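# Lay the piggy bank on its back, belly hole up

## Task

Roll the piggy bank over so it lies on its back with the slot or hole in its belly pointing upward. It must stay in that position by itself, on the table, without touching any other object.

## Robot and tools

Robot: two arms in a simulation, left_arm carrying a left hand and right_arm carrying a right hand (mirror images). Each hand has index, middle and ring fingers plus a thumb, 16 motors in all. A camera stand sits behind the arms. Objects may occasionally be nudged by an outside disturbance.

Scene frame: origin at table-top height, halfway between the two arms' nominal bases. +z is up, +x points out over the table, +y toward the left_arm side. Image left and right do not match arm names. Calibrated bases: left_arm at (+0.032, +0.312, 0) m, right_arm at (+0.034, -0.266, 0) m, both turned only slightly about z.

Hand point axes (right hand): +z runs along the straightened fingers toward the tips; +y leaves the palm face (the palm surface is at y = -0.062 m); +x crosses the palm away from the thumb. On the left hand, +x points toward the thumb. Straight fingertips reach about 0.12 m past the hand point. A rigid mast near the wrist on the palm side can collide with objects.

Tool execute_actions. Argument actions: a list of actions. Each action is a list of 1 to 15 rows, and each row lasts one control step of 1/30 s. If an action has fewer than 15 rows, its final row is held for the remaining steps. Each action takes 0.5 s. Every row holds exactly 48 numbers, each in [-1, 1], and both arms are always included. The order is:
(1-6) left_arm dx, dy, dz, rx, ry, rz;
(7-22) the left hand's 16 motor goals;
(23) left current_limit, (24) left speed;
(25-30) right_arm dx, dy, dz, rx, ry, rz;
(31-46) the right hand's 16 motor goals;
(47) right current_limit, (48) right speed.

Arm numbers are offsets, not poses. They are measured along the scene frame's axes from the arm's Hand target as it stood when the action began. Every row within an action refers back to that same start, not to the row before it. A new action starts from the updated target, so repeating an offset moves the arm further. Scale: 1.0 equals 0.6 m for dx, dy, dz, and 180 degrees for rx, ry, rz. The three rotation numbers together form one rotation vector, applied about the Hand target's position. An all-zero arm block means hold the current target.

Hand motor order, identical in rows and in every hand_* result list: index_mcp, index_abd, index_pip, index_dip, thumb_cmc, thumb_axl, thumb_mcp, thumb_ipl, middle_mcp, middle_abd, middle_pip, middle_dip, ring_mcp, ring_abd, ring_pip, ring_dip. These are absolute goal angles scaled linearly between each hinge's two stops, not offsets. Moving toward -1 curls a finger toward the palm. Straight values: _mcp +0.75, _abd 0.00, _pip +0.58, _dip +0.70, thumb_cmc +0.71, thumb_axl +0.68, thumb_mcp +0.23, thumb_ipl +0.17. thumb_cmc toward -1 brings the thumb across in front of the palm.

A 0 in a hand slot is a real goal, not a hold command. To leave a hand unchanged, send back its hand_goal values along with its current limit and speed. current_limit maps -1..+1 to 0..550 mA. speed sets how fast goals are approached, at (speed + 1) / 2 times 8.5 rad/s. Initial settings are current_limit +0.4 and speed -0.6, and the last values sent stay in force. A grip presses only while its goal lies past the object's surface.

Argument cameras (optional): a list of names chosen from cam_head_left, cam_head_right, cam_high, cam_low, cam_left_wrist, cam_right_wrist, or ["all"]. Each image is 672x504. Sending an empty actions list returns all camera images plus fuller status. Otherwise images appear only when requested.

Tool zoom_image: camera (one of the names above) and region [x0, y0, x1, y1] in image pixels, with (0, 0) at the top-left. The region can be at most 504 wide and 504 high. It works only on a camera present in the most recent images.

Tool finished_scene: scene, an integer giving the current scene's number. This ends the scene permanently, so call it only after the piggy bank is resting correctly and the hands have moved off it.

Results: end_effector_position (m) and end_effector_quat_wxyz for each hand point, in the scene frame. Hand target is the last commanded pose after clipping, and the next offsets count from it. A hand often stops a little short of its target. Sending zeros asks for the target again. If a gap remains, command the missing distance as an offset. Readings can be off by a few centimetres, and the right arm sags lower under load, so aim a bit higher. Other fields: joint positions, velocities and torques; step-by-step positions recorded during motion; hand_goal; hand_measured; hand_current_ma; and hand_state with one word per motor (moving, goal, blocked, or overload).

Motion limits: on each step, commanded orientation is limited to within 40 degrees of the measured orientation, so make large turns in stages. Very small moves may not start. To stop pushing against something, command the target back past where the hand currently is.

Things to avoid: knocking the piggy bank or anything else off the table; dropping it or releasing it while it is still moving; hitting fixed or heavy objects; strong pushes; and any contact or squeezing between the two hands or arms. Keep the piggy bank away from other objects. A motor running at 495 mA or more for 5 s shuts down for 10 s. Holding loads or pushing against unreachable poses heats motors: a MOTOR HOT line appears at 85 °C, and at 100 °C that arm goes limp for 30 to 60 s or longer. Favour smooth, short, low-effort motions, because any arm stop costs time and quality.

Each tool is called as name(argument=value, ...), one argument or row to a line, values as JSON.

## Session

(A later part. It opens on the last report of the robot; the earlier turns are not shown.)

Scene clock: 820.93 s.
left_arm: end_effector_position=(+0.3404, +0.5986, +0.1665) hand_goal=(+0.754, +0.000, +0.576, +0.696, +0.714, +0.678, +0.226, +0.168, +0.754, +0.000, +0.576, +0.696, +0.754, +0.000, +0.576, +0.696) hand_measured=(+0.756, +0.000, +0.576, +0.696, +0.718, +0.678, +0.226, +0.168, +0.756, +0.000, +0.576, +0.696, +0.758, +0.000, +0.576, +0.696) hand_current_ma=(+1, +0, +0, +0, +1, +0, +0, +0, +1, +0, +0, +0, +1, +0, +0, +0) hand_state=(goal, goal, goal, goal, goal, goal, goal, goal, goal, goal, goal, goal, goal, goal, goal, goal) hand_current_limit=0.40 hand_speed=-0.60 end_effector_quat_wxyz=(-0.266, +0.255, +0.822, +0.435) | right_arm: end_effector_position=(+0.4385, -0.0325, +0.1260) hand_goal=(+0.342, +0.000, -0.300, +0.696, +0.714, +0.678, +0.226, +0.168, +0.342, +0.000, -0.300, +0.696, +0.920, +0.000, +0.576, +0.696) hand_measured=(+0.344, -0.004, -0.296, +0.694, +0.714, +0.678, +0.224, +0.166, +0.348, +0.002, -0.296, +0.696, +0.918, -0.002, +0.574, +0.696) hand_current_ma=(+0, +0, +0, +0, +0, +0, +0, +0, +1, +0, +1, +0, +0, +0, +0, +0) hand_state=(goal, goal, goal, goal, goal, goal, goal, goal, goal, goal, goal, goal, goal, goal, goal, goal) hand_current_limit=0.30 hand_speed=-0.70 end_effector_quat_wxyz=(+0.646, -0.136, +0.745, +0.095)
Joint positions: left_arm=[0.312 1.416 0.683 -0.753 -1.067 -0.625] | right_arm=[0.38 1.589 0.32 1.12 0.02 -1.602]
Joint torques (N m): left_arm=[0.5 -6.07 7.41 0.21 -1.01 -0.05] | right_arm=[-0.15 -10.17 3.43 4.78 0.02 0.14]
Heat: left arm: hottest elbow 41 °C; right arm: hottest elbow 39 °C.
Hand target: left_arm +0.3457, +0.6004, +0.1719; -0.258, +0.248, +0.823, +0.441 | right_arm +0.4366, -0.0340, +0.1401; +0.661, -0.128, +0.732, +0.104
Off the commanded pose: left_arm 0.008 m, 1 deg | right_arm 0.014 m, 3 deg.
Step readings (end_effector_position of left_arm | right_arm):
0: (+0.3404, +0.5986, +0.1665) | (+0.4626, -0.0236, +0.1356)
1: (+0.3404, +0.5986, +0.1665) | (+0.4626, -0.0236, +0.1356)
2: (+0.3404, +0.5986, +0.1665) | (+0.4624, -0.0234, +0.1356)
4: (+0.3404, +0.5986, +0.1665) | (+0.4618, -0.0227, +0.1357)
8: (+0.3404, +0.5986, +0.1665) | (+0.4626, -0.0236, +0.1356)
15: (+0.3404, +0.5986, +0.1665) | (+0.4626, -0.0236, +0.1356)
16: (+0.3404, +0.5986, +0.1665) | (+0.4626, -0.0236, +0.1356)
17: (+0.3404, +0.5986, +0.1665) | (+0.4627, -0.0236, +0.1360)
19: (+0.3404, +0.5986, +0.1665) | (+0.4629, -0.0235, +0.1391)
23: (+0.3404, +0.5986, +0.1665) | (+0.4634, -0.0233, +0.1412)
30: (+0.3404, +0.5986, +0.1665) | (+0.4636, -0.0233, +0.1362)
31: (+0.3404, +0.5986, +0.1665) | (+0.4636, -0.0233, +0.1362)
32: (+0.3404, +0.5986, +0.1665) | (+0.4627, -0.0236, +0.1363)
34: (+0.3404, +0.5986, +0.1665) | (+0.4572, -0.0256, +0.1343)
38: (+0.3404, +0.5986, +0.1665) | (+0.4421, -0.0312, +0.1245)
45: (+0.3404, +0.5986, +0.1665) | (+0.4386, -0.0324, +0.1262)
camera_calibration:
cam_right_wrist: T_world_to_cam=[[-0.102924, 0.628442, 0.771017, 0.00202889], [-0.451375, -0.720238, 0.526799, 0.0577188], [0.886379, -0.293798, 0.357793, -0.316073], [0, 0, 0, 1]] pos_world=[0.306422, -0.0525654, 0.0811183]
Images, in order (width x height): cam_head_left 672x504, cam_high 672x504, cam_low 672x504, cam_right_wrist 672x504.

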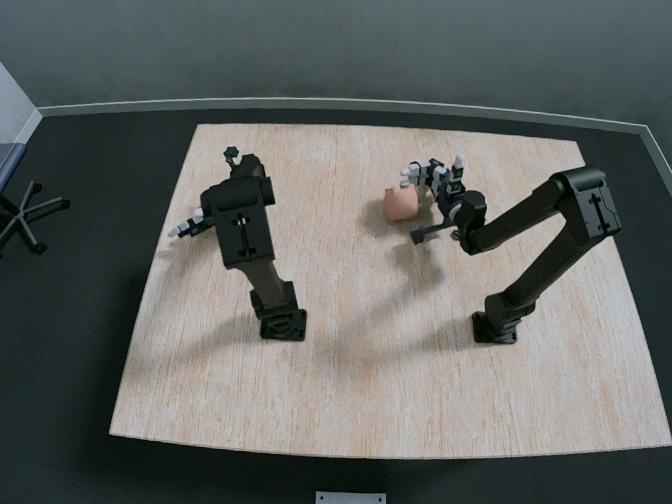

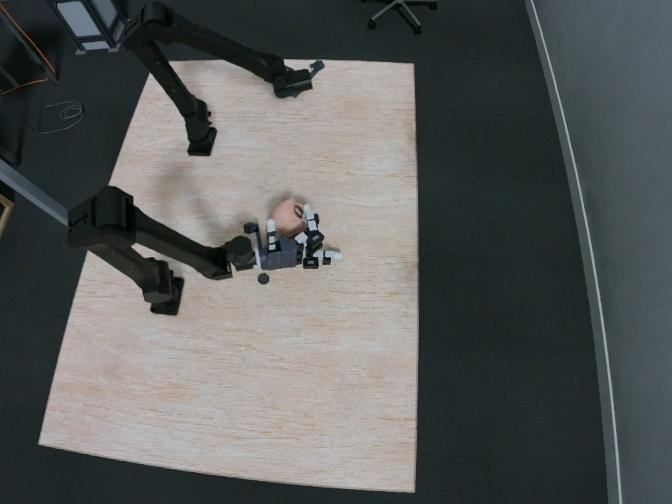

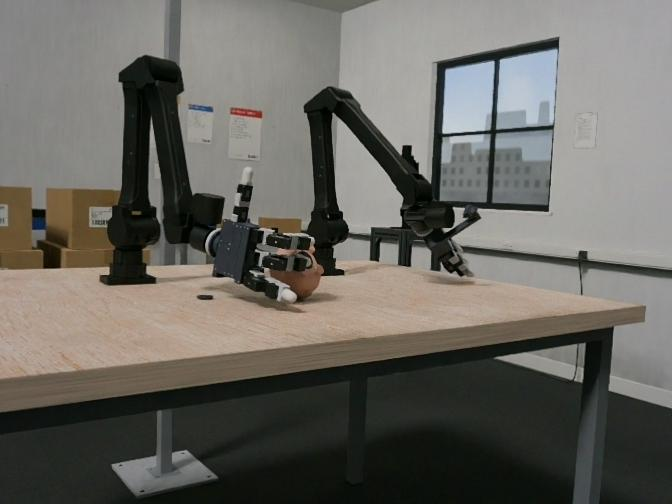

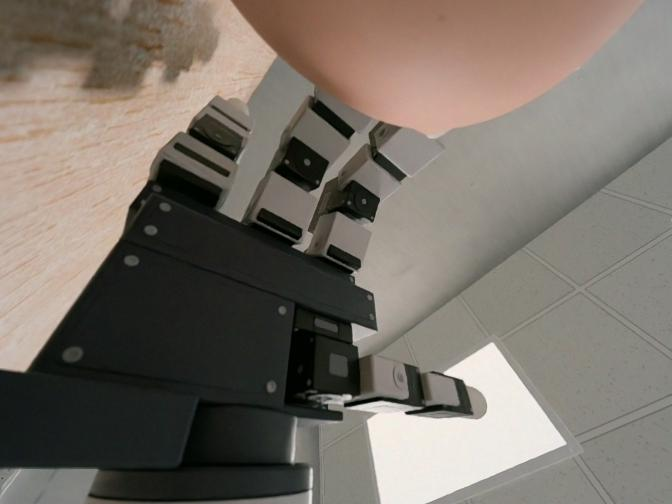

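execute_actions(
  actions=[
    [[0,0,0,0,0,0,0.754,0,0.576,0.696,0.714,0.678,0.226,0.168,0.754,0,0.576,0.696,0.754,0,0.576,0.696,0.4,-0.6,-0.04,-0.014,0,0,0,0,0.342,0,-0.3,0.696,0.714,0.678,0.226,0.168,0.342,0,-0.3,0.696,0.92,0,0.576,0.696,0.3,-0.7]],
  ],
  cameras=["cam_low", "cam_high", "cam_head_left"],
)

zoom_image(
  camera="cam_high",
  region=[220, 150, 380, 290],
)

zoom_image(
  camera="cam_low",
  region=[200, 190, 380, 320],
)

zoom_image(
  camera="cam_head_left",
  region=[340, 120, 480, 250],
)

Scene clock: 829.00 s.
left_arm: end_effector_position=(+0.3404, +0.5986, +0.1665) hand_goal=(+0.754, +0.000, +0.576, +0.696, +0.714, +0.678, +0.226, +0.168, +0.754, +0.000, +0.576, +0.696, +0.754, +0.000, +0.576, +0.696) hand_measured=(+0.756, +0.000, +0.576, +0.696, +0.718, +0.678, +0.226, +0.168, +0.756, +0.000, +0.576, +0.696, +0.758, +0.000, +0.576, +0.696) hand_current_ma=(+1, +0, +0, +0, +1, +0, +0, +0, +1, +0, +0, +0, +1, +0, +0, +0) hand_state=(goal, goal, goal, goal, goal, goal, goal, goal, goal, goal, goal, goal, goal, goal, goal, goal) hand_current_limit=0.40 hand_speed=-0.60 end_effector_quat_wxyz=(-0.266, +0.255, +0.822, +0.435) | right_arm: end_effector_position=(+0.4145, -0.0412, +0.1257) hand_goal=(+0.342, +0.000, -0.300, +0.696, +0.714, +0.678, +0.226, +0.168, +0.342, +0.000, -0.300, +0.696, +0.920, +0.000, +0.576, +0.696) hand_measured=(+0.344, -0.004, -0.296, +0.694, +0.714, +0.678, +0.224, +0.166, +0.348, +0.002, -0.296, +0.696, +0.918, -0.002, +0.574, +0.696) hand_current_ma=(+0, +0, +0, +0, +0, +0, +0, +0, +2, +0, +1, +0, +0, +0, +0, +0) hand_state=(goal, goal, goal, goal, goal, goal, goal, goal, goal, goal, goal, goal, goal, goal, goal, goal) hand_current_limit=0.30 hand_speed=-0.70 end_effector_quat_wxyz=(+0.645, -0.136, +0.746, +0.095)
Joint positions: left_arm=[0.312 1.416 0.683 -0.753 -1.067 -0.625] | right_arm=[0.38 1.546 0.252 1.145 0.02 -1.602]
Joint torques (N m): left_arm=[-1.08 -5.48 7.57 0.25 -1.04 -0.01] | right_arm=[-0.09 -9.41 3.29 4.68 0.06 0.16]
Heat: left arm: hottest elbow 41 °C; right arm: hottest elbow 38 °C.
Hand target: left_arm +0.3457, +0.6004, +0.1719; -0.258, +0.248, +0.823, +0.441 | right_arm +0.4126, -0.0423, +0.1401; +0.661, -0.128, +0.732, +0.104
Off the commanded pose: left_arm 0.008 m, 1 deg | right_arm 0.015 m, 3 deg.
Step readings (end_effector_position of left_arm | right_arm):
0: (+0.3404, +0.5986, +0.1665) | (+0.4385, -0.0325, +0.1260)
1: (+0.3404, +0.5986, +0.1665) | (+0.4384, -0.0325, +0.1259)
2: (+0.3404, +0.5986, +0.1665) | (+0.4372, -0.0329, +0.1259)
4: (+0.3404, +0.5986, +0.1665) | (+0.4312, -0.0351, +0.1261)
8: (+0.3404, +0.5986, +0.1665) | (+0.4173, -0.0401, +0.1254)
15: (+0.3404, +0.5986, +0.1665) | (+0.4145, -0.0412, +0.1257)
Images, in order (width x height): cam_head_left 672x504, cam_high 672x504, cam_low 672x504.

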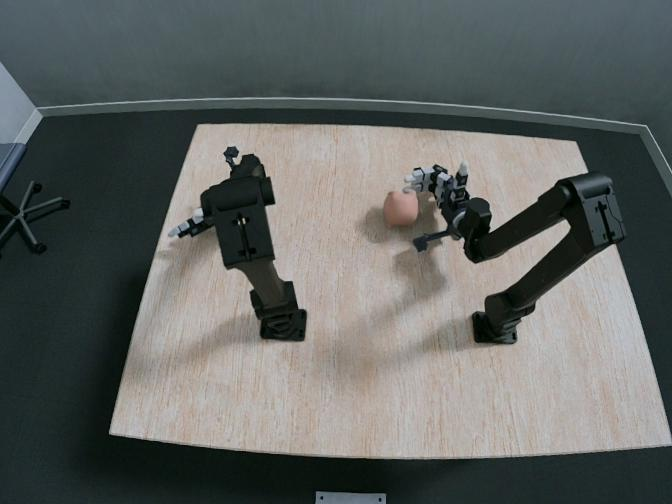

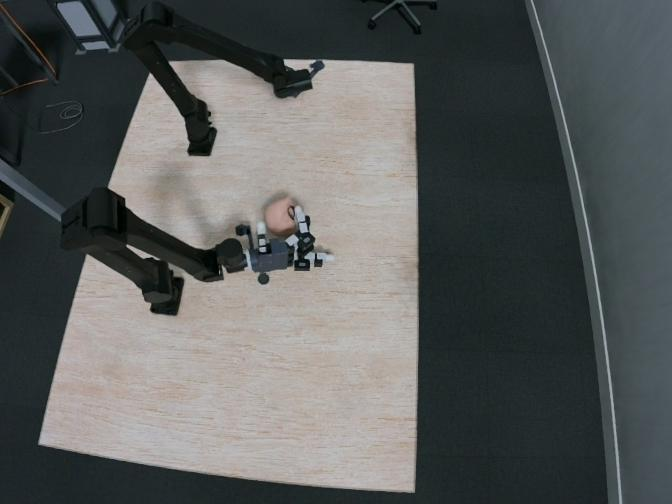

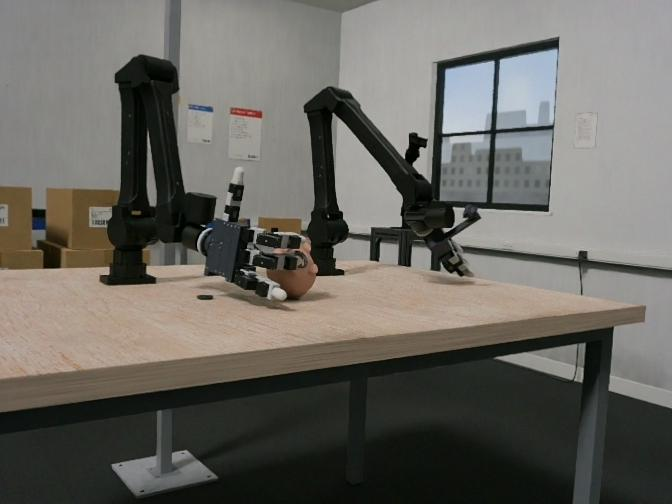

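Scaled by 3.150 from the camera's 672x504 image, which has a finer 960x720 frame.

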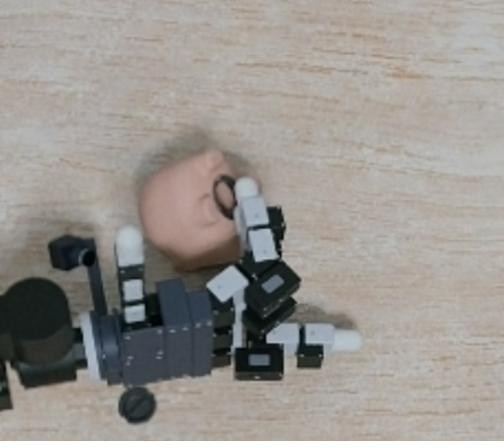

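Scaled by 2.800 from the camera's 672x504 image, which has a finer 960x720 frame.

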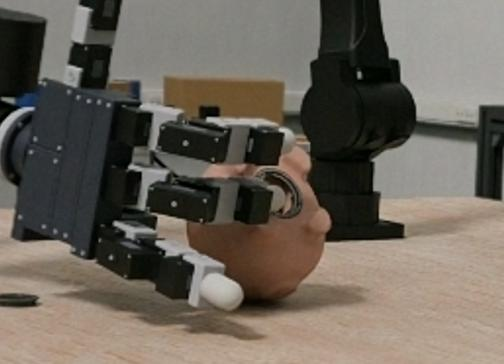

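Scaled by 3.600 from the camera's 672x504 image, which has a finer 960x720 frame.

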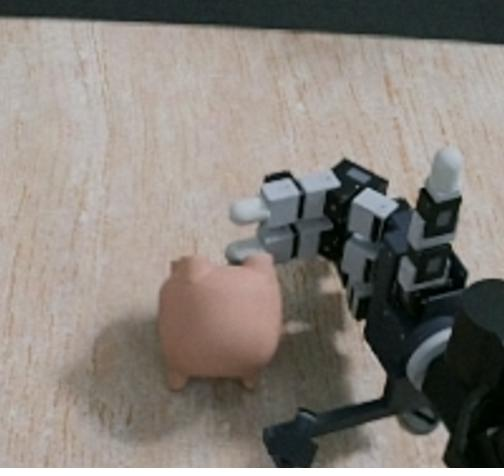

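execute_actions(
  actions=[
    [[0,0,0,0,0,0,0.754,0,0.576,0.696,0.714,0.678,0.226,0.168,0.754,0,0.576,0.696,0.754,0,0.576,0.696,0.4,-0.6,0.03,0,0,0,0,0,0.9,0,0.576,0.696,0.714,0.678,0.226,0.168,0.9,0,0.576,0.696,0.92,0,0.576,0.696,0.3,0]],
    [[0,0,0,0,0,0,0.754,0,0.576,0.696,0.714,0.678,0.226,0.168,0.754,0,0.576,0.696,0.754,0,0.576,0.696,0.4,-0.6,0,-0.05,0.16,0,0,0,0.9,0,0.576,0.696,0.714,0.678,0.226,0.168,0.9,0,0.576,0.696,0.92,0,0.576,0.696,0.3,-0.2]],
    [[0,0,0,0,0,0,0.754,0,0.576,0.696,0.714,0.678,0.226,0.168,0.754,0,0.576,0.696,0.754,0,0.576,0.696,0.4,-0.6,0,-0.03,0.05,-0.037,0.104,-0.033,0.89,0,-0.153,0.261,-0.9,0.678,0.226,0.168,0.89,0,-0.153,0.261,0.89,0,-0.153,0.261,0.3,-0.2]],
    [[0,0,0,0,0,0,0.754,0,0.576,0.696,0.714,0.678,0.226,0.168,0.754,0,0.576,0.696,0.754,0,0.576,0.696,0.4,-0.6,-0.04,0,0,-0.02,0.108,-0.033,0.89,0,-0.153,0.261,-1,0.678,0.226,0.168,0.89,0,-0.153,0.261,0.89,0,-0.153,0.261,0.3,-0.2]],
    [[0,0,0,0,0,0,0.754,0,0.576,0.696,0.714,0.678,0.226,0.168,0.754,0,0.576,0.696,0.754,0,0.576,0.696,0.4,-0.6,0,0,0,0,0,0,0.89,0,-0.153,0.261,-1,0.678,0.226,0.168,0.89,0,-0.153,0.261,0.89,0,-0.153,0.261,0.3,-0.2]],
  ],
  cameras=["cam_low", "cam_right_wrist", "cam_high", "cam_head_left"],
)

zoom_image(
  camera="cam_high",
  region=[220, 150, 380, 290],
)

zoom_image(
  camera="cam_low",
  region=[200, 190, 380, 320],
)

zoom_image(
  camera="cam_head_left",
  region=[340, 120, 480, 250],
)

Scene clock: 908.83 s.
left_arm: end_effector_position=(+0.3404, +0.5986, +0.1665) hand_goal=(+0.754, +0.000, +0.576, +0.696, +0.714, +0.678, +0.226, +0.168, +0.754, +0.000, +0.576, +0.696, +0.754, +0.000, +0.576, +0.696) hand_measured=(+0.756, +0.000, +0.576, +0.696, +0.718, +0.678, +0.226, +0.168, +0.756, +0.000, +0.576, +0.696, +0.758, +0.000, +0.576, +0.696) hand_current_ma=(+1, +0, +0, +0, +1, +0, +0, +0, +1, +0, +0, +0, +1, +0, +0, +0) hand_state=(goal, goal, goal, goal, goal, goal, goal, goal, goal, goal, goal, goal, goal, goal, goal, goal) hand_current_limit=0.40 hand_speed=-0.60 end_effector_quat_wxyz=(-0.266, +0.255, +0.822, +0.435) | right_arm: end_effector_position=(+0.3979, -0.0956, +0.2483) hand_goal=(+0.890, +0.000, -0.152, +0.262, -1.000, +0.678, +0.226, +0.168, +0.890, +0.000, -0.152, +0.262, +0.890, +0.000, -0.152, +0.262) hand_measured=(+0.890, -0.004, -0.148, +0.266, -1.000, +0.678, +0.224, +0.166, +0.890, -0.004, -0.148, +0.264, +0.890, -0.004, -0.148, +0.266) hand_current_ma=(+0, +0, +0, +0, +0, +0, +0, +0, +0, +0, +0, +0, +0, +0, +0, +0) hand_state=(goal, goal, goal, goal, goal, goal, goal, goal, goal, goal, goal, goal, goal, goal, goal, goal) hand_current_limit=0.30 hand_speed=-0.20 end_effector_quat_wxyz=(+0.373, -0.081, +0.924, +0.007)
Joint positions: left_arm=[0.312 1.416 0.683 -0.753 -1.067 -0.625] | right_arm=[0.317 0.845 0.732 -0.701 0.123 -1.51]
Joint torques (N m): left_arm=[-0.38 -6.42 7.51 0.43 -1.04 -0.02] | right_arm=[1.2 -2.9 12.6 1.42 0.2 0.18]
Heat: left arm: hottest elbow 41 °C; right arm: hottest elbow 36 °C.
Hand target: left_arm +0.3457, +0.6004, +0.1719; -0.258, +0.248, +0.823, +0.441 | right_arm +0.4066, -0.0903, +0.2661; +0.378, -0.073, +0.923, +0.011
Off the commanded pose: left_arm 0.008 m, 1 deg | right_arm 0.021 m, 1 deg.
Step readings (end_effector_position of left_arm | right_arm):
0: (+0.3404, +0.5986, +0.1665) | (+0.4145, -0.0412, +0.1257)
1: (+0.3404, +0.5986, +0.1665) | (+0.4145, -0.0412, +0.1257)
2: (+0.3404, +0.5986, +0.1665) | (+0.4132, -0.0399, +0.1258)
4: (+0.3404, +0.5986, +0.1665) | (+0.4126, -0.0395, +0.1261)
8: (+0.3404, +0.5986, +0.1665) | (+0.4168, -0.0411, +0.1286)
15: (+0.3404, +0.5986, +0.1665) | (+0.4215, -0.0432, +0.1315)
16: (+0.3404, +0.5986, +0.1665) | (+0.4213, -0.0429, +0.1315)
17: (+0.3404, +0.5986, +0.1665) | (+0.4205, -0.0432, +0.1330)
19: (+0.3404, +0.5986, +0.1665) | (+0.4185, -0.0463, +0.1443)
23: (+0.3404, +0.5986, +0.1665) | (+0.4169, -0.0618, +0.2040)
30: (+0.3404, +0.5986, +0.1665) | (+0.4200, -0.0722, +0.2376)
31: (+0.3404, +0.5986, +0.1665) | (+0.4203, -0.0719, +0.2337)
32: (+0.3404, +0.5986, +0.1665) | (+0.4214, -0.0729, +0.2264)
34: (+0.3404, +0.5986, +0.1665) | (+0.4203, -0.0780, +0.2165)
38: (+0.3404, +0.5986, +0.1665) | (+0.4103, -0.0874, +0.2293)
45: (+0.3404, +0.5986, +0.1665) | (+0.4192, -0.0927, +0.2645)
46: (+0.3404, +0.5986, +0.1665) | (+0.4199, -0.0934, +0.2645)
47: (+0.3404, +0.5986, +0.1665) | (+0.4198, -0.0950, +0.2610)
49: (+0.3404, +0.5986, +0.1665) | (+0.4152, -0.0983, +0.2494)
53: (+0.3404, +0.5986, +0.1665) | (+0.3990, -0.1009, +0.2349)
60: (+0.3404, +0.5986, +0.1665) | (+0.3973, -0.0950, +0.2547)
61: (+0.3404, +0.5986, +0.1665) | (+0.3978, -0.0946, +0.2554)
62: (+0.3404, +0.5986, +0.1665) | (+0.3983, -0.0945, +0.2554)
64: (+0.3404, +0.5986, +0.1665) | (+0.3984, -0.0949, +0.2533)
68: (+0.3404, +0.5986, +0.1665) | (+0.3980, -0.0954, +0.2489)
75: (+0.3404, +0.5986, +0.1665) | (+0.3978, -0.0956, +0.2482)
camera_calibration:
cam_right_wrist: T_world_to_cam=[[0.465225, 0.707874, 0.531489, -0.21575], [-0.129794, -0.539381, 0.831998, -0.256947], [0.875625, -0.456051, -0.159056, -0.225345], [0, 0, 0, 1]] pos_world=[0.26434, -0.0886372, 0.292606]
Images, in order (width x height): cam_head_left 672x504, cam_high 672x504, cam_low 672x504, cam_right_wrist 672x504.

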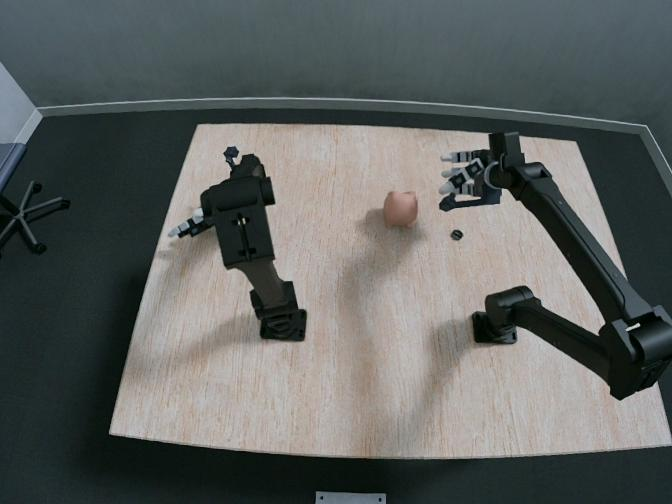

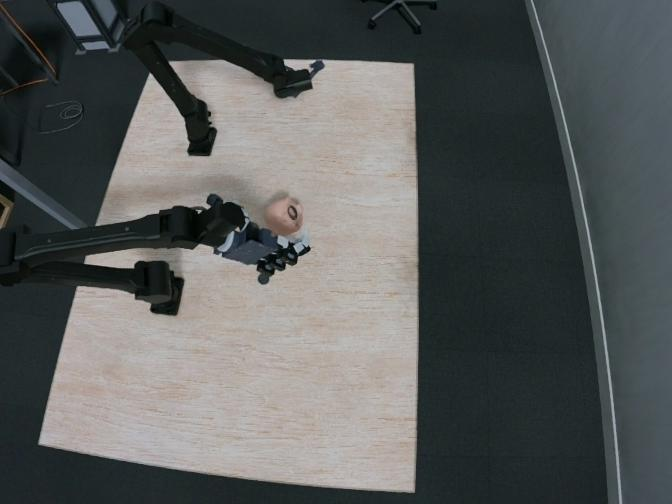

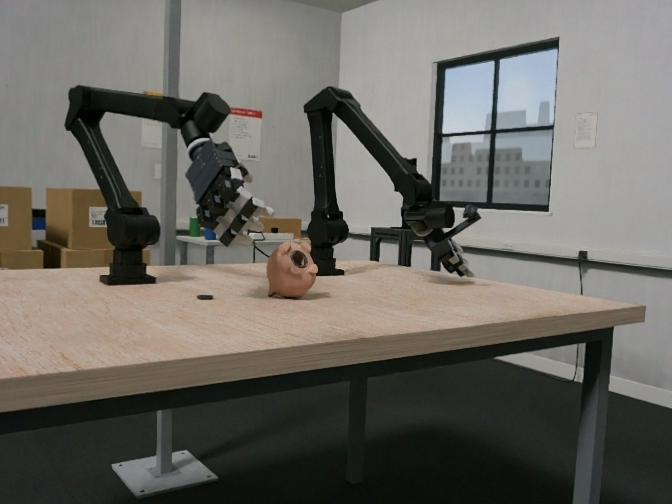

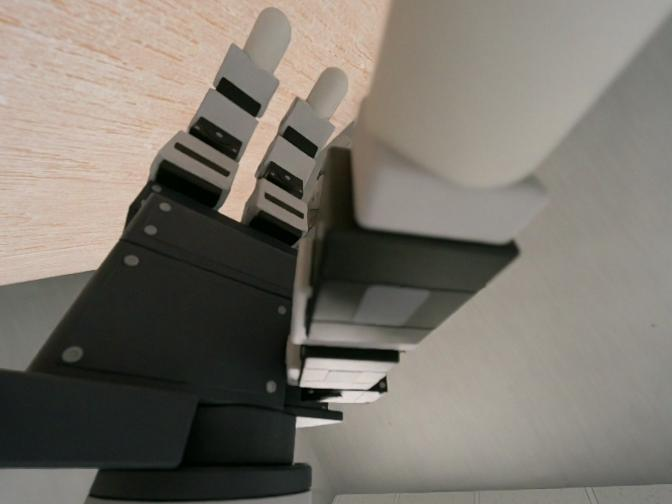

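Scaled by 3.150 from the camera's 672x504 image, which has a finer 960x720 frame.

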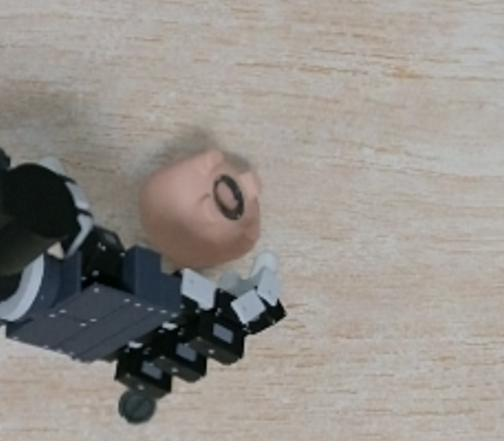

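Scaled by 2.800 from the camera's 672x504 image, which has a finer 960x720 frame.

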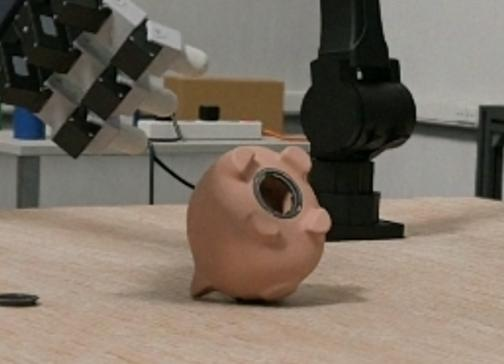

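Scaled by 3.600 from the camera's 672x504 image, which has a finer 960x720 frame.

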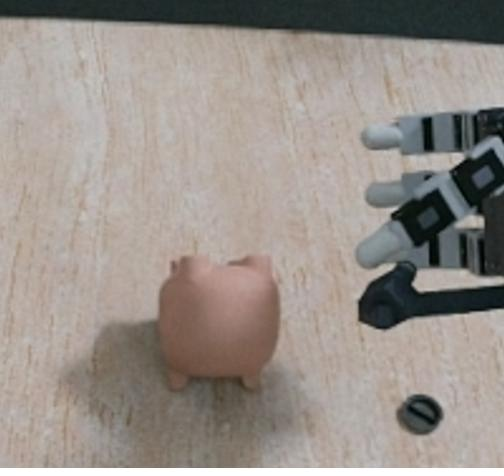

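execute_actions(
  actions=[
    [[0,0,0,0,0,0,0.754,0,0.576,0.696,0.714,0.678,0.226,0.168,0.754,0,0.576,0.696,0.754,0,0.576,0.696,0.4,-0.6,-0.038,0.05,-0.16,0,0,-0.028,0.89,0,-0.153,0.261,-1,0.678,0.226,0.168,0.89,0,-0.153,0.261,0.89,0,-0.153,0.261,0.3,-0.2]],
    [[0,0,0,0,0,0,0.754,0,0.576,0.696,0.714,0.678,0.226,0.168,0.754,0,0.576,0.696,0.754,0,0.576,0.696,0.4,-0.6,0.057,0.0,-0.06,0,0,0,0.89,0,-0.153,0.261,-1,0.678,0.226,0.168,0.89,0,-0.153,0.261,0.89,0,-0.153,0.261,0.3,-0.2]],
    [[0,0,0,0,0,0,0.754,0,0.576,0.696,0.714,0.678,0.226,0.168,0.754,0,0.576,0.696,0.754,0,0.576,0.696,0.4,-0.6,0,0,0,0,0,0,0.89,0,-0.153,0.261,-1,0.678,0.226,0.168,0.89,0,-0.153,0.261,0.89,0,-0.153,0.261,0.3,-0.2]],
  ],
  cameras=["cam_low", "cam_right_wrist", "cam_high", "cam_head_left"],
)

zoom_image(
  camera="cam_high",
  region=[220, 150, 380, 290],
)

zoom_image(
  camera="cam_low",
  region=[200, 190, 380, 320],
)

zoom_image(
  camera="cam_head_left",
  region=[340, 120, 480, 250],
)

Scene clock: 946.00 s.
left_arm: end_effector_position=(+0.3404, +0.5986, +0.1665) hand_goal=(+0.754, +0.000, +0.576, +0.696, +0.714, +0.678, +0.226, +0.168, +0.754, +0.000, +0.576, +0.696, +0.754, +0.000, +0.576, +0.696) hand_measured=(+0.756, +0.000, +0.576, +0.696, +0.718, +0.678, +0.226, +0.168, +0.756, +0.000, +0.576, +0.696, +0.758, +0.000, +0.576, +0.696) hand_current_ma=(+1, +0, +0, +0, +1, +0, +0, +0, +1, +0, +0, +0, +1, +0, +0, +0) hand_state=(goal, goal, goal, goal, goal, goal, goal, goal, goal, goal, goal, goal, goal, goal, goal, goal) hand_current_limit=0.40 hand_speed=-0.60 end_effector_quat_wxyz=(-0.266, +0.255, +0.822, +0.435) | right_arm: end_effector_position=(+0.4082, -0.0599, +0.1317) hand_goal=(+0.890, +0.000, -0.152, +0.262, -1.000, +0.678, +0.226, +0.168, +0.890, +0.000, -0.152, +0.262, +0.890, +0.000, -0.152, +0.262) hand_measured=(+0.890, -0.004, -0.148, +0.266, -1.000, +0.678, +0.224, +0.166, +0.890, -0.004, -0.150, +0.264, +0.890, -0.004, -0.148, +0.266) hand_current_ma=(+0, +0, +0, +0, +0, +0, +0, +0, +0, +0, +0, +0, +0, +0, +0, +0) hand_state=(goal, goal, goal, goal, goal, goal, goal, goal, goal, goal, goal, goal, goal, goal, goal, goal) hand_current_limit=0.30 hand_speed=-0.20 end_effector_quat_wxyz=(+0.369, -0.042, +0.929, -0.010)
Joint positions: left_arm=[0.312 1.416 0.683 -0.753 -1.067 -0.625] | right_arm=[0.48 1.048 0.529 -0.343 0.289 -1.321]
Joint torques (N m): left_arm=[-0.09 -5.77 7.23 0.24 -1.01 -0.02] | right_arm=[-0.91 -4.19 8.34 3.81 0.01 0.02]
Heat: left arm: hottest elbow 41 °C; right arm: hottest elbow 41 °C.
Hand target: left_arm +0.3457, +0.6004, +0.1719; -0.258, +0.248, +0.823, +0.441 | right_arm +0.4180, -0.0604, +0.1340; +0.378, -0.032, +0.925, -0.006
Off the commanded pose: left_arm 0.008 m, 1 deg | right_arm 0.010 m, 2 deg.
Step readings (end_effector_position of left_arm | right_arm):
0: (+0.3404, +0.5986, +0.1665) | (+0.3979, -0.0956, +0.2483)
1: (+0.3404, +0.5986, +0.1665) | (+0.3981, -0.0957, +0.2483)
2: (+0.3404, +0.5986, +0.1665) | (+0.3987, -0.0957, +0.2464)
4: (+0.3404, +0.5986, +0.1665) | (+0.3990, -0.0937, +0.2330)
8: (+0.3404, +0.5986, +0.1665) | (+0.3724, -0.0772, +0.1800)
15: (+0.3404, +0.5986, +0.1665) | (+0.3690, -0.0687, +0.1578)
16: (+0.3404, +0.5986, +0.1665) | (+0.3706, -0.0686, +0.1591)
17: (+0.3404, +0.5986, +0.1665) | (+0.3731, -0.0674, +0.1607)
19: (+0.3404, +0.5986, +0.1665) | (+0.3826, -0.0637, +0.1611)
23: (+0.3404, +0.5986, +0.1665) | (+0.3990, -0.0614, +0.1449)
30: (+0.3404, +0.5986, +0.1665) | (+0.4061, -0.0610, +0.1289)
31: (+0.3404, +0.5986, +0.1665) | (+0.4068, -0.0606, +0.1298)
32: (+0.3404, +0.5986, +0.1665) | (+0.4073, -0.0604, +0.1304)
34: (+0.3404, +0.5986, +0.1665) | (+0.4077, -0.0602, +0.1311)
38: (+0.3404, +0.5986, +0.1665) | (+0.4082, -0.0599, +0.1317)
45: (+0.3404, +0.5986, +0.1665) | (+0.4082, -0.0599, +0.1317)
camera_calibration:
cam_right_wrist: T_world_to_cam=[[0.529066, 0.666893, 0.524732, -0.211418], [-0.1672, -0.524317, 0.834947, -0.123551], [0.831946, -0.529477, -0.165894, -0.222287], [0, 0, 0, 1]] pos_world=[0.276127, -0.0414825, 0.17722]
Images, in order (width x height): cam_head_left 672x504, cam_high 672x504, cam_low 672x504, cam_right_wrist 672x504.

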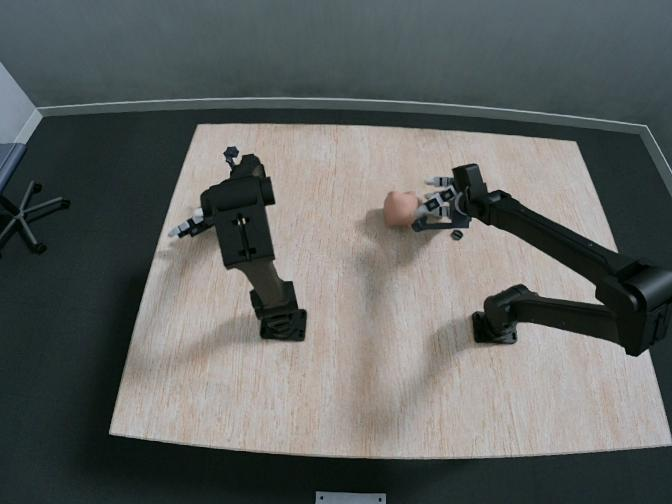

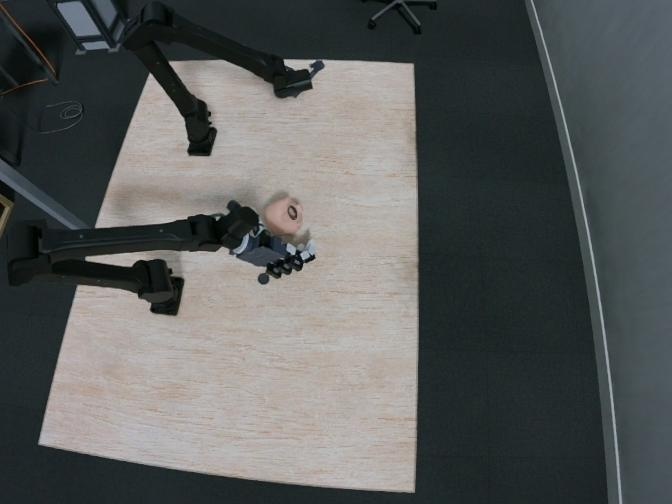

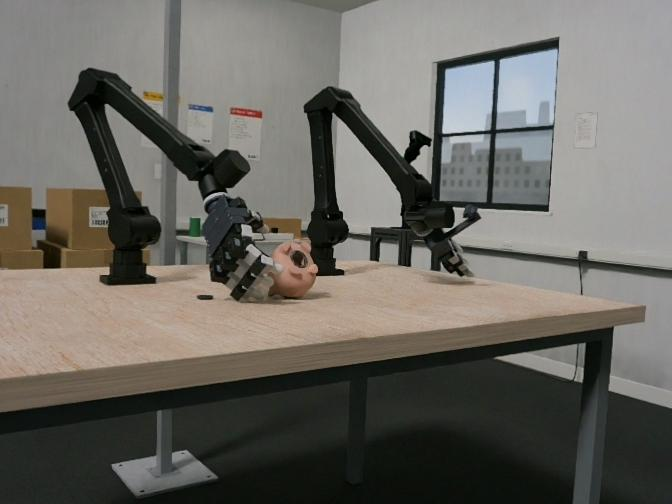

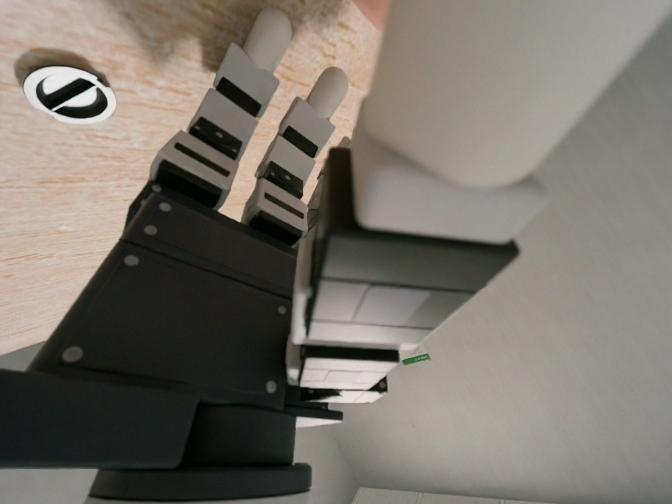

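Scaled by 3.150 from the camera's 672x504 image, which has a finer 960x720 frame.

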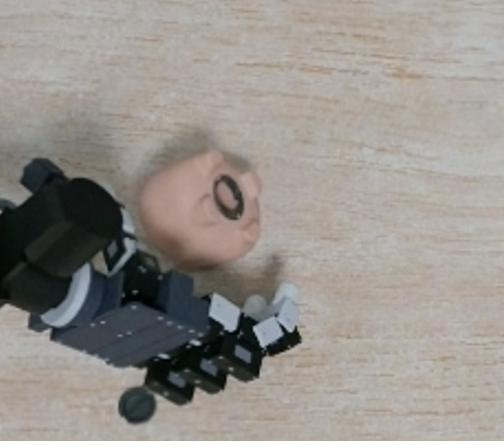

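Scaled by 2.800 from the camera's 672x504 image, which has a finer 960x720 frame.

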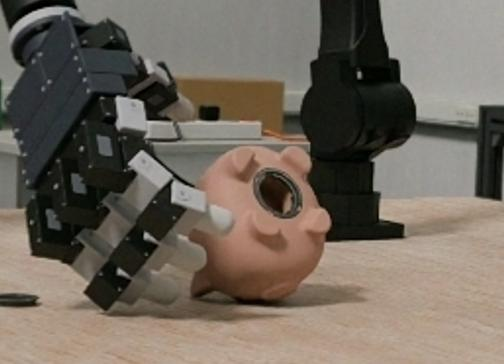

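Scaled by 3.600 from the camera's 672x504 image, which has a finer 960x720 frame.

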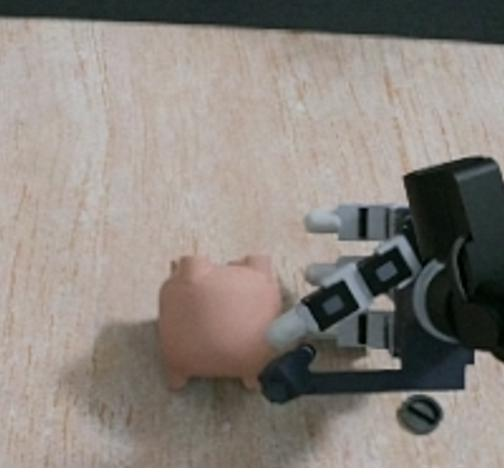

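execute_actions(
  actions=[
    [[0,0,0,0,0,0,0.754,0,0.576,0.696,0.714,0.678,0.226,0.168,0.754,0,0.576,0.696,0.754,0,0.576,0.696,0.4,-0.6,0.005,0.0,-0.028,0,0,0,0.89,0,-0.153,0.261,-1,0.678,0.226,0.168,0.89,0,-0.153,0.261,0.89,0,-0.153,0.261,0.3,-0.2]],
    [[0,0,0,0,0,0,0.754,0,0.576,0.696,0.714,0.678,0.226,0.168,0.754,0,0.576,0.696,0.754,0,0.576,0.696,0.4,-0.6,0.005,0.067,0,0,0,0,0.89,0,-0.153,0.261,-1,0.678,0.226,0.168,0.89,0,-0.153,0.261,0.89,0,-0.153,0.261,0.3,-0.2]],
    [[0,0,0,0,0,0,0.754,0,0.576,0.696,0.714,0.678,0.226,0.168,0.754,0,0.576,0.696,0.754,0,0.576,0.696,0.4,-0.6,0,0,0,0,0,0,0.89,0,-0.153,0.261,-1,0.678,0.226,0.168,0.89,0,-0.153,0.261,0.89,0,-0.153,0.261,0.3,-0.2]],
  ],
  cameras=["cam_low", "cam_right_wrist", "cam_high", "cam_head_left"],
)

zoom_image(
  camera="cam_high",
  region=[220, 150, 380, 290],
)

zoom_image(
  camera="cam_low",
  region=[200, 190, 380, 320],
)

zoom_image(
  camera="cam_head_left",
  region=[340, 120, 480, 250],
)

Scene clock: 966.03 s.
left_arm: end_effector_position=(+0.3404, +0.5986, +0.1665) hand_goal=(+0.754, +0.000, +0.576, +0.696, +0.714, +0.678, +0.226, +0.168, +0.754, +0.000, +0.576, +0.696, +0.754, +0.000, +0.576, +0.696) hand_measured=(+0.756, +0.000, +0.576, +0.696, +0.718, +0.678, +0.226, +0.168, +0.756, +0.000, +0.576, +0.696, +0.758, +0.000, +0.576, +0.696) hand_current_ma=(+1, +0, +0, +0, +1, +0, +0, +0, +1, +0, +0, +0, +1, +0, +0, +0) hand_state=(goal, goal, goal, goal, goal, goal, goal, goal, goal, goal, goal, goal, goal, goal, goal, goal) hand_current_limit=0.40 hand_speed=-0.60 end_effector_quat_wxyz=(-0.266, +0.255, +0.822, +0.435) | right_arm: end_effector_position=(+0.4192, -0.0307, +0.1248) hand_goal=(+0.890, +0.000, -0.152, +0.262, -1.000, +0.678, +0.226, +0.168, +0.890, +0.000, -0.152, +0.262, +0.890, +0.000, -0.152, +0.262) hand_measured=(+0.890, -0.004, -0.148, +0.266, -1.000, +0.678, +0.224, +0.166, +0.890, -0.004, -0.150, +0.264, +0.908, +0.028, -0.152, +0.264) hand_current_ma=(+0, +0, +0, +0, +0, +0, +0, +0, +0, +0, +0, +0, +10, +15, +0, +0) hand_state=(goal, goal, goal, goal, goal, goal, goal, goal, goal, goal, goal, goal, goal, blocked, goal, goal) hand_current_limit=0.30 hand_speed=-0.20 end_effector_quat_wxyz=(+0.385, -0.036, +0.922, -0.014)
Joint positions: left_arm=[0.312 1.416 0.683 -0.753 -1.067 -0.625] | right_arm=[0.569 1.138 0.551 -0.266 0.372 -1.252]
Joint torques (N m): left_arm=[-1.32 -5.36 7.2 0.38 -1.04 -0.05] | right_arm=[0.97 -3.14 8.7 2.85 0.11 0.23]
Heat: left arm: hottest elbow 41 °C; right arm: hottest elbow 42 °C.
Hand target: left_arm +0.3457, +0.6004, +0.1719; -0.258, +0.248, +0.823, +0.441 | right_arm +0.4241, -0.0202, +0.1173; +0.379, -0.032, +0.925, -0.006
Off the commanded pose: left_arm 0.008 m, 1 deg | right_arm 0.014 m, 1 deg.
Step readings (end_effector_position of left_arm | right_arm):
0: (+0.3404, +0.5986, +0.1665) | (+0.4082, -0.0599, +0.1317)
1: (+0.3404, +0.5986, +0.1665) | (+0.4082, -0.0599, +0.1317)
2: (+0.3404, +0.5986, +0.1665) | (+0.4090, -0.0595, +0.1323)
4: (+0.3404, +0.5986, +0.1665) | (+0.4113, -0.0586, +0.1313)
8: (+0.3404, +0.5986, +0.1665) | (+0.4153, -0.0581, +0.1278)
15: (+0.3404, +0.5986, +0.1665) | (+0.4169, -0.0565, +0.1283)
16: (+0.3404, +0.5986, +0.1665) | (+0.4169, -0.0565, +0.1282)
17: (+0.3404, +0.5986, +0.1665) | (+0.4174, -0.0570, +0.1274)
19: (+0.3404, +0.5986, +0.1665) | (+0.4178, -0.0544, +0.1248)
23: (+0.3404, +0.5986, +0.1665) | (+0.4161, -0.0379, +0.1235)
30: (+0.3404, +0.5986, +0.1665) | (+0.4185, -0.0303, +0.1245)
31: (+0.3404, +0.5986, +0.1665) | (+0.4188, -0.0305, +0.1245)
32: (+0.3404, +0.5986, +0.1665) | (+0.4189, -0.0306, +0.1246)
34: (+0.3404, +0.5986, +0.1665) | (+0.4190, -0.0306, +0.1246)
38: (+0.3404, +0.5986, +0.1665) | (+0.4191, -0.0306, +0.1248)
45: (+0.3404, +0.5986, +0.1665) | (+0.4191, -0.0306, +0.1248)
camera_calibration:
cam_right_wrist: T_world_to_cam=[[0.5189, 0.660908, 0.542166, -0.231251], [-0.205398, -0.519258, 0.829568, -0.0838668], [0.829792, -0.541822, -0.133693, -0.220635], [0, 0, 0, 1]] pos_world=[0.285851, -0.0102579, 0.165452]
Images, in order (width x height): cam_head_left 672x504, cam_high 672x504, cam_low 672x504, cam_right_wrist 672x504.

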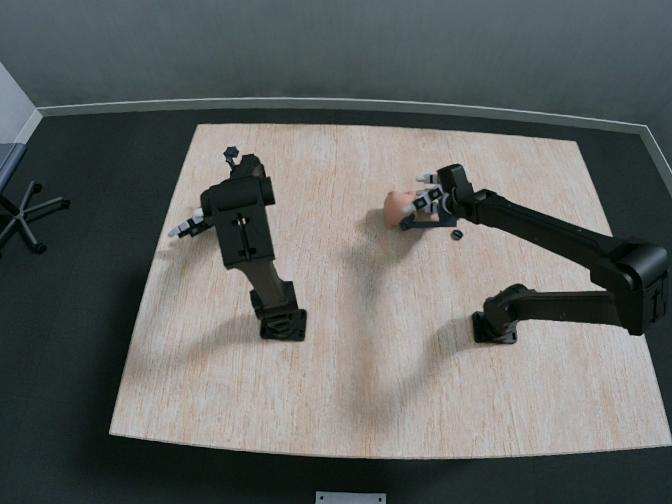

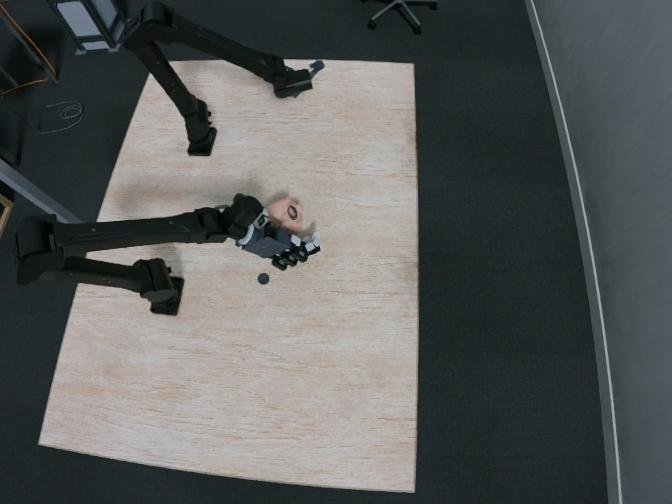

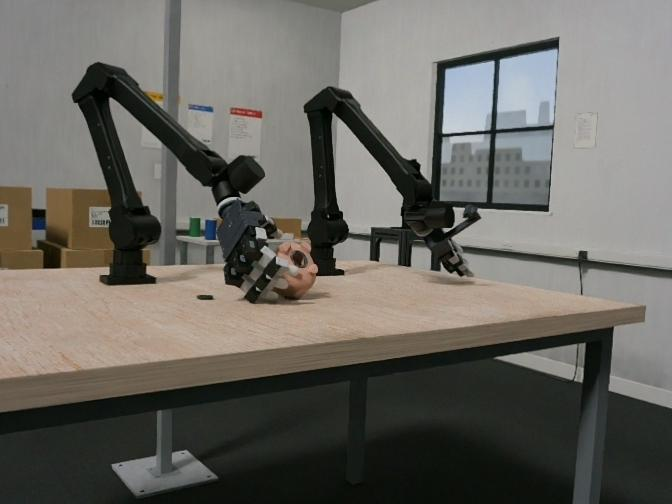

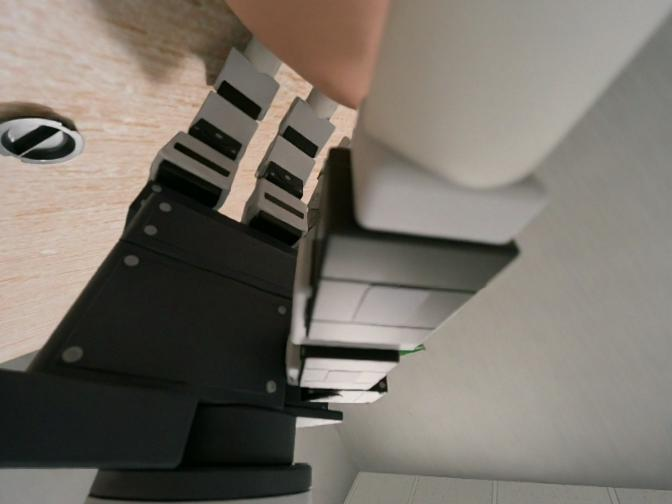

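Scaled by 3.150 from the camera's 672x504 image, which has a finer 960x720 frame.

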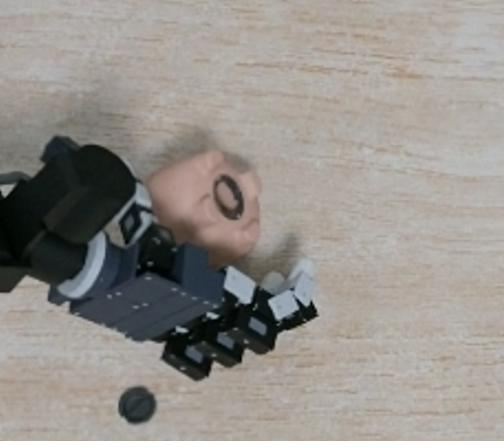

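Scaled by 2.800 from the camera's 672x504 image, which has a finer 960x720 frame.

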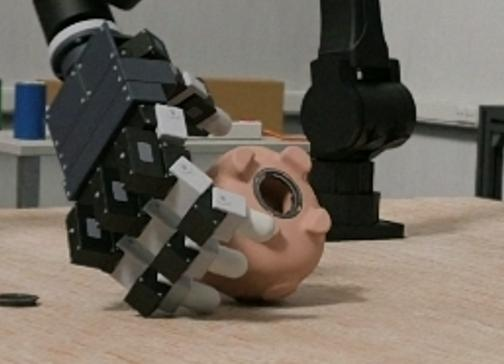

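Scaled by 3.600 from the camera's 672x504 image, which has a finer 960x720 frame.

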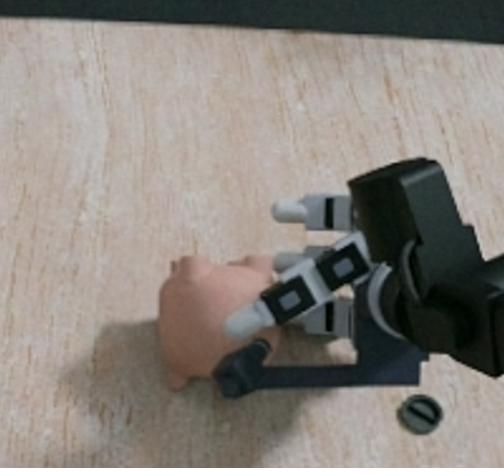

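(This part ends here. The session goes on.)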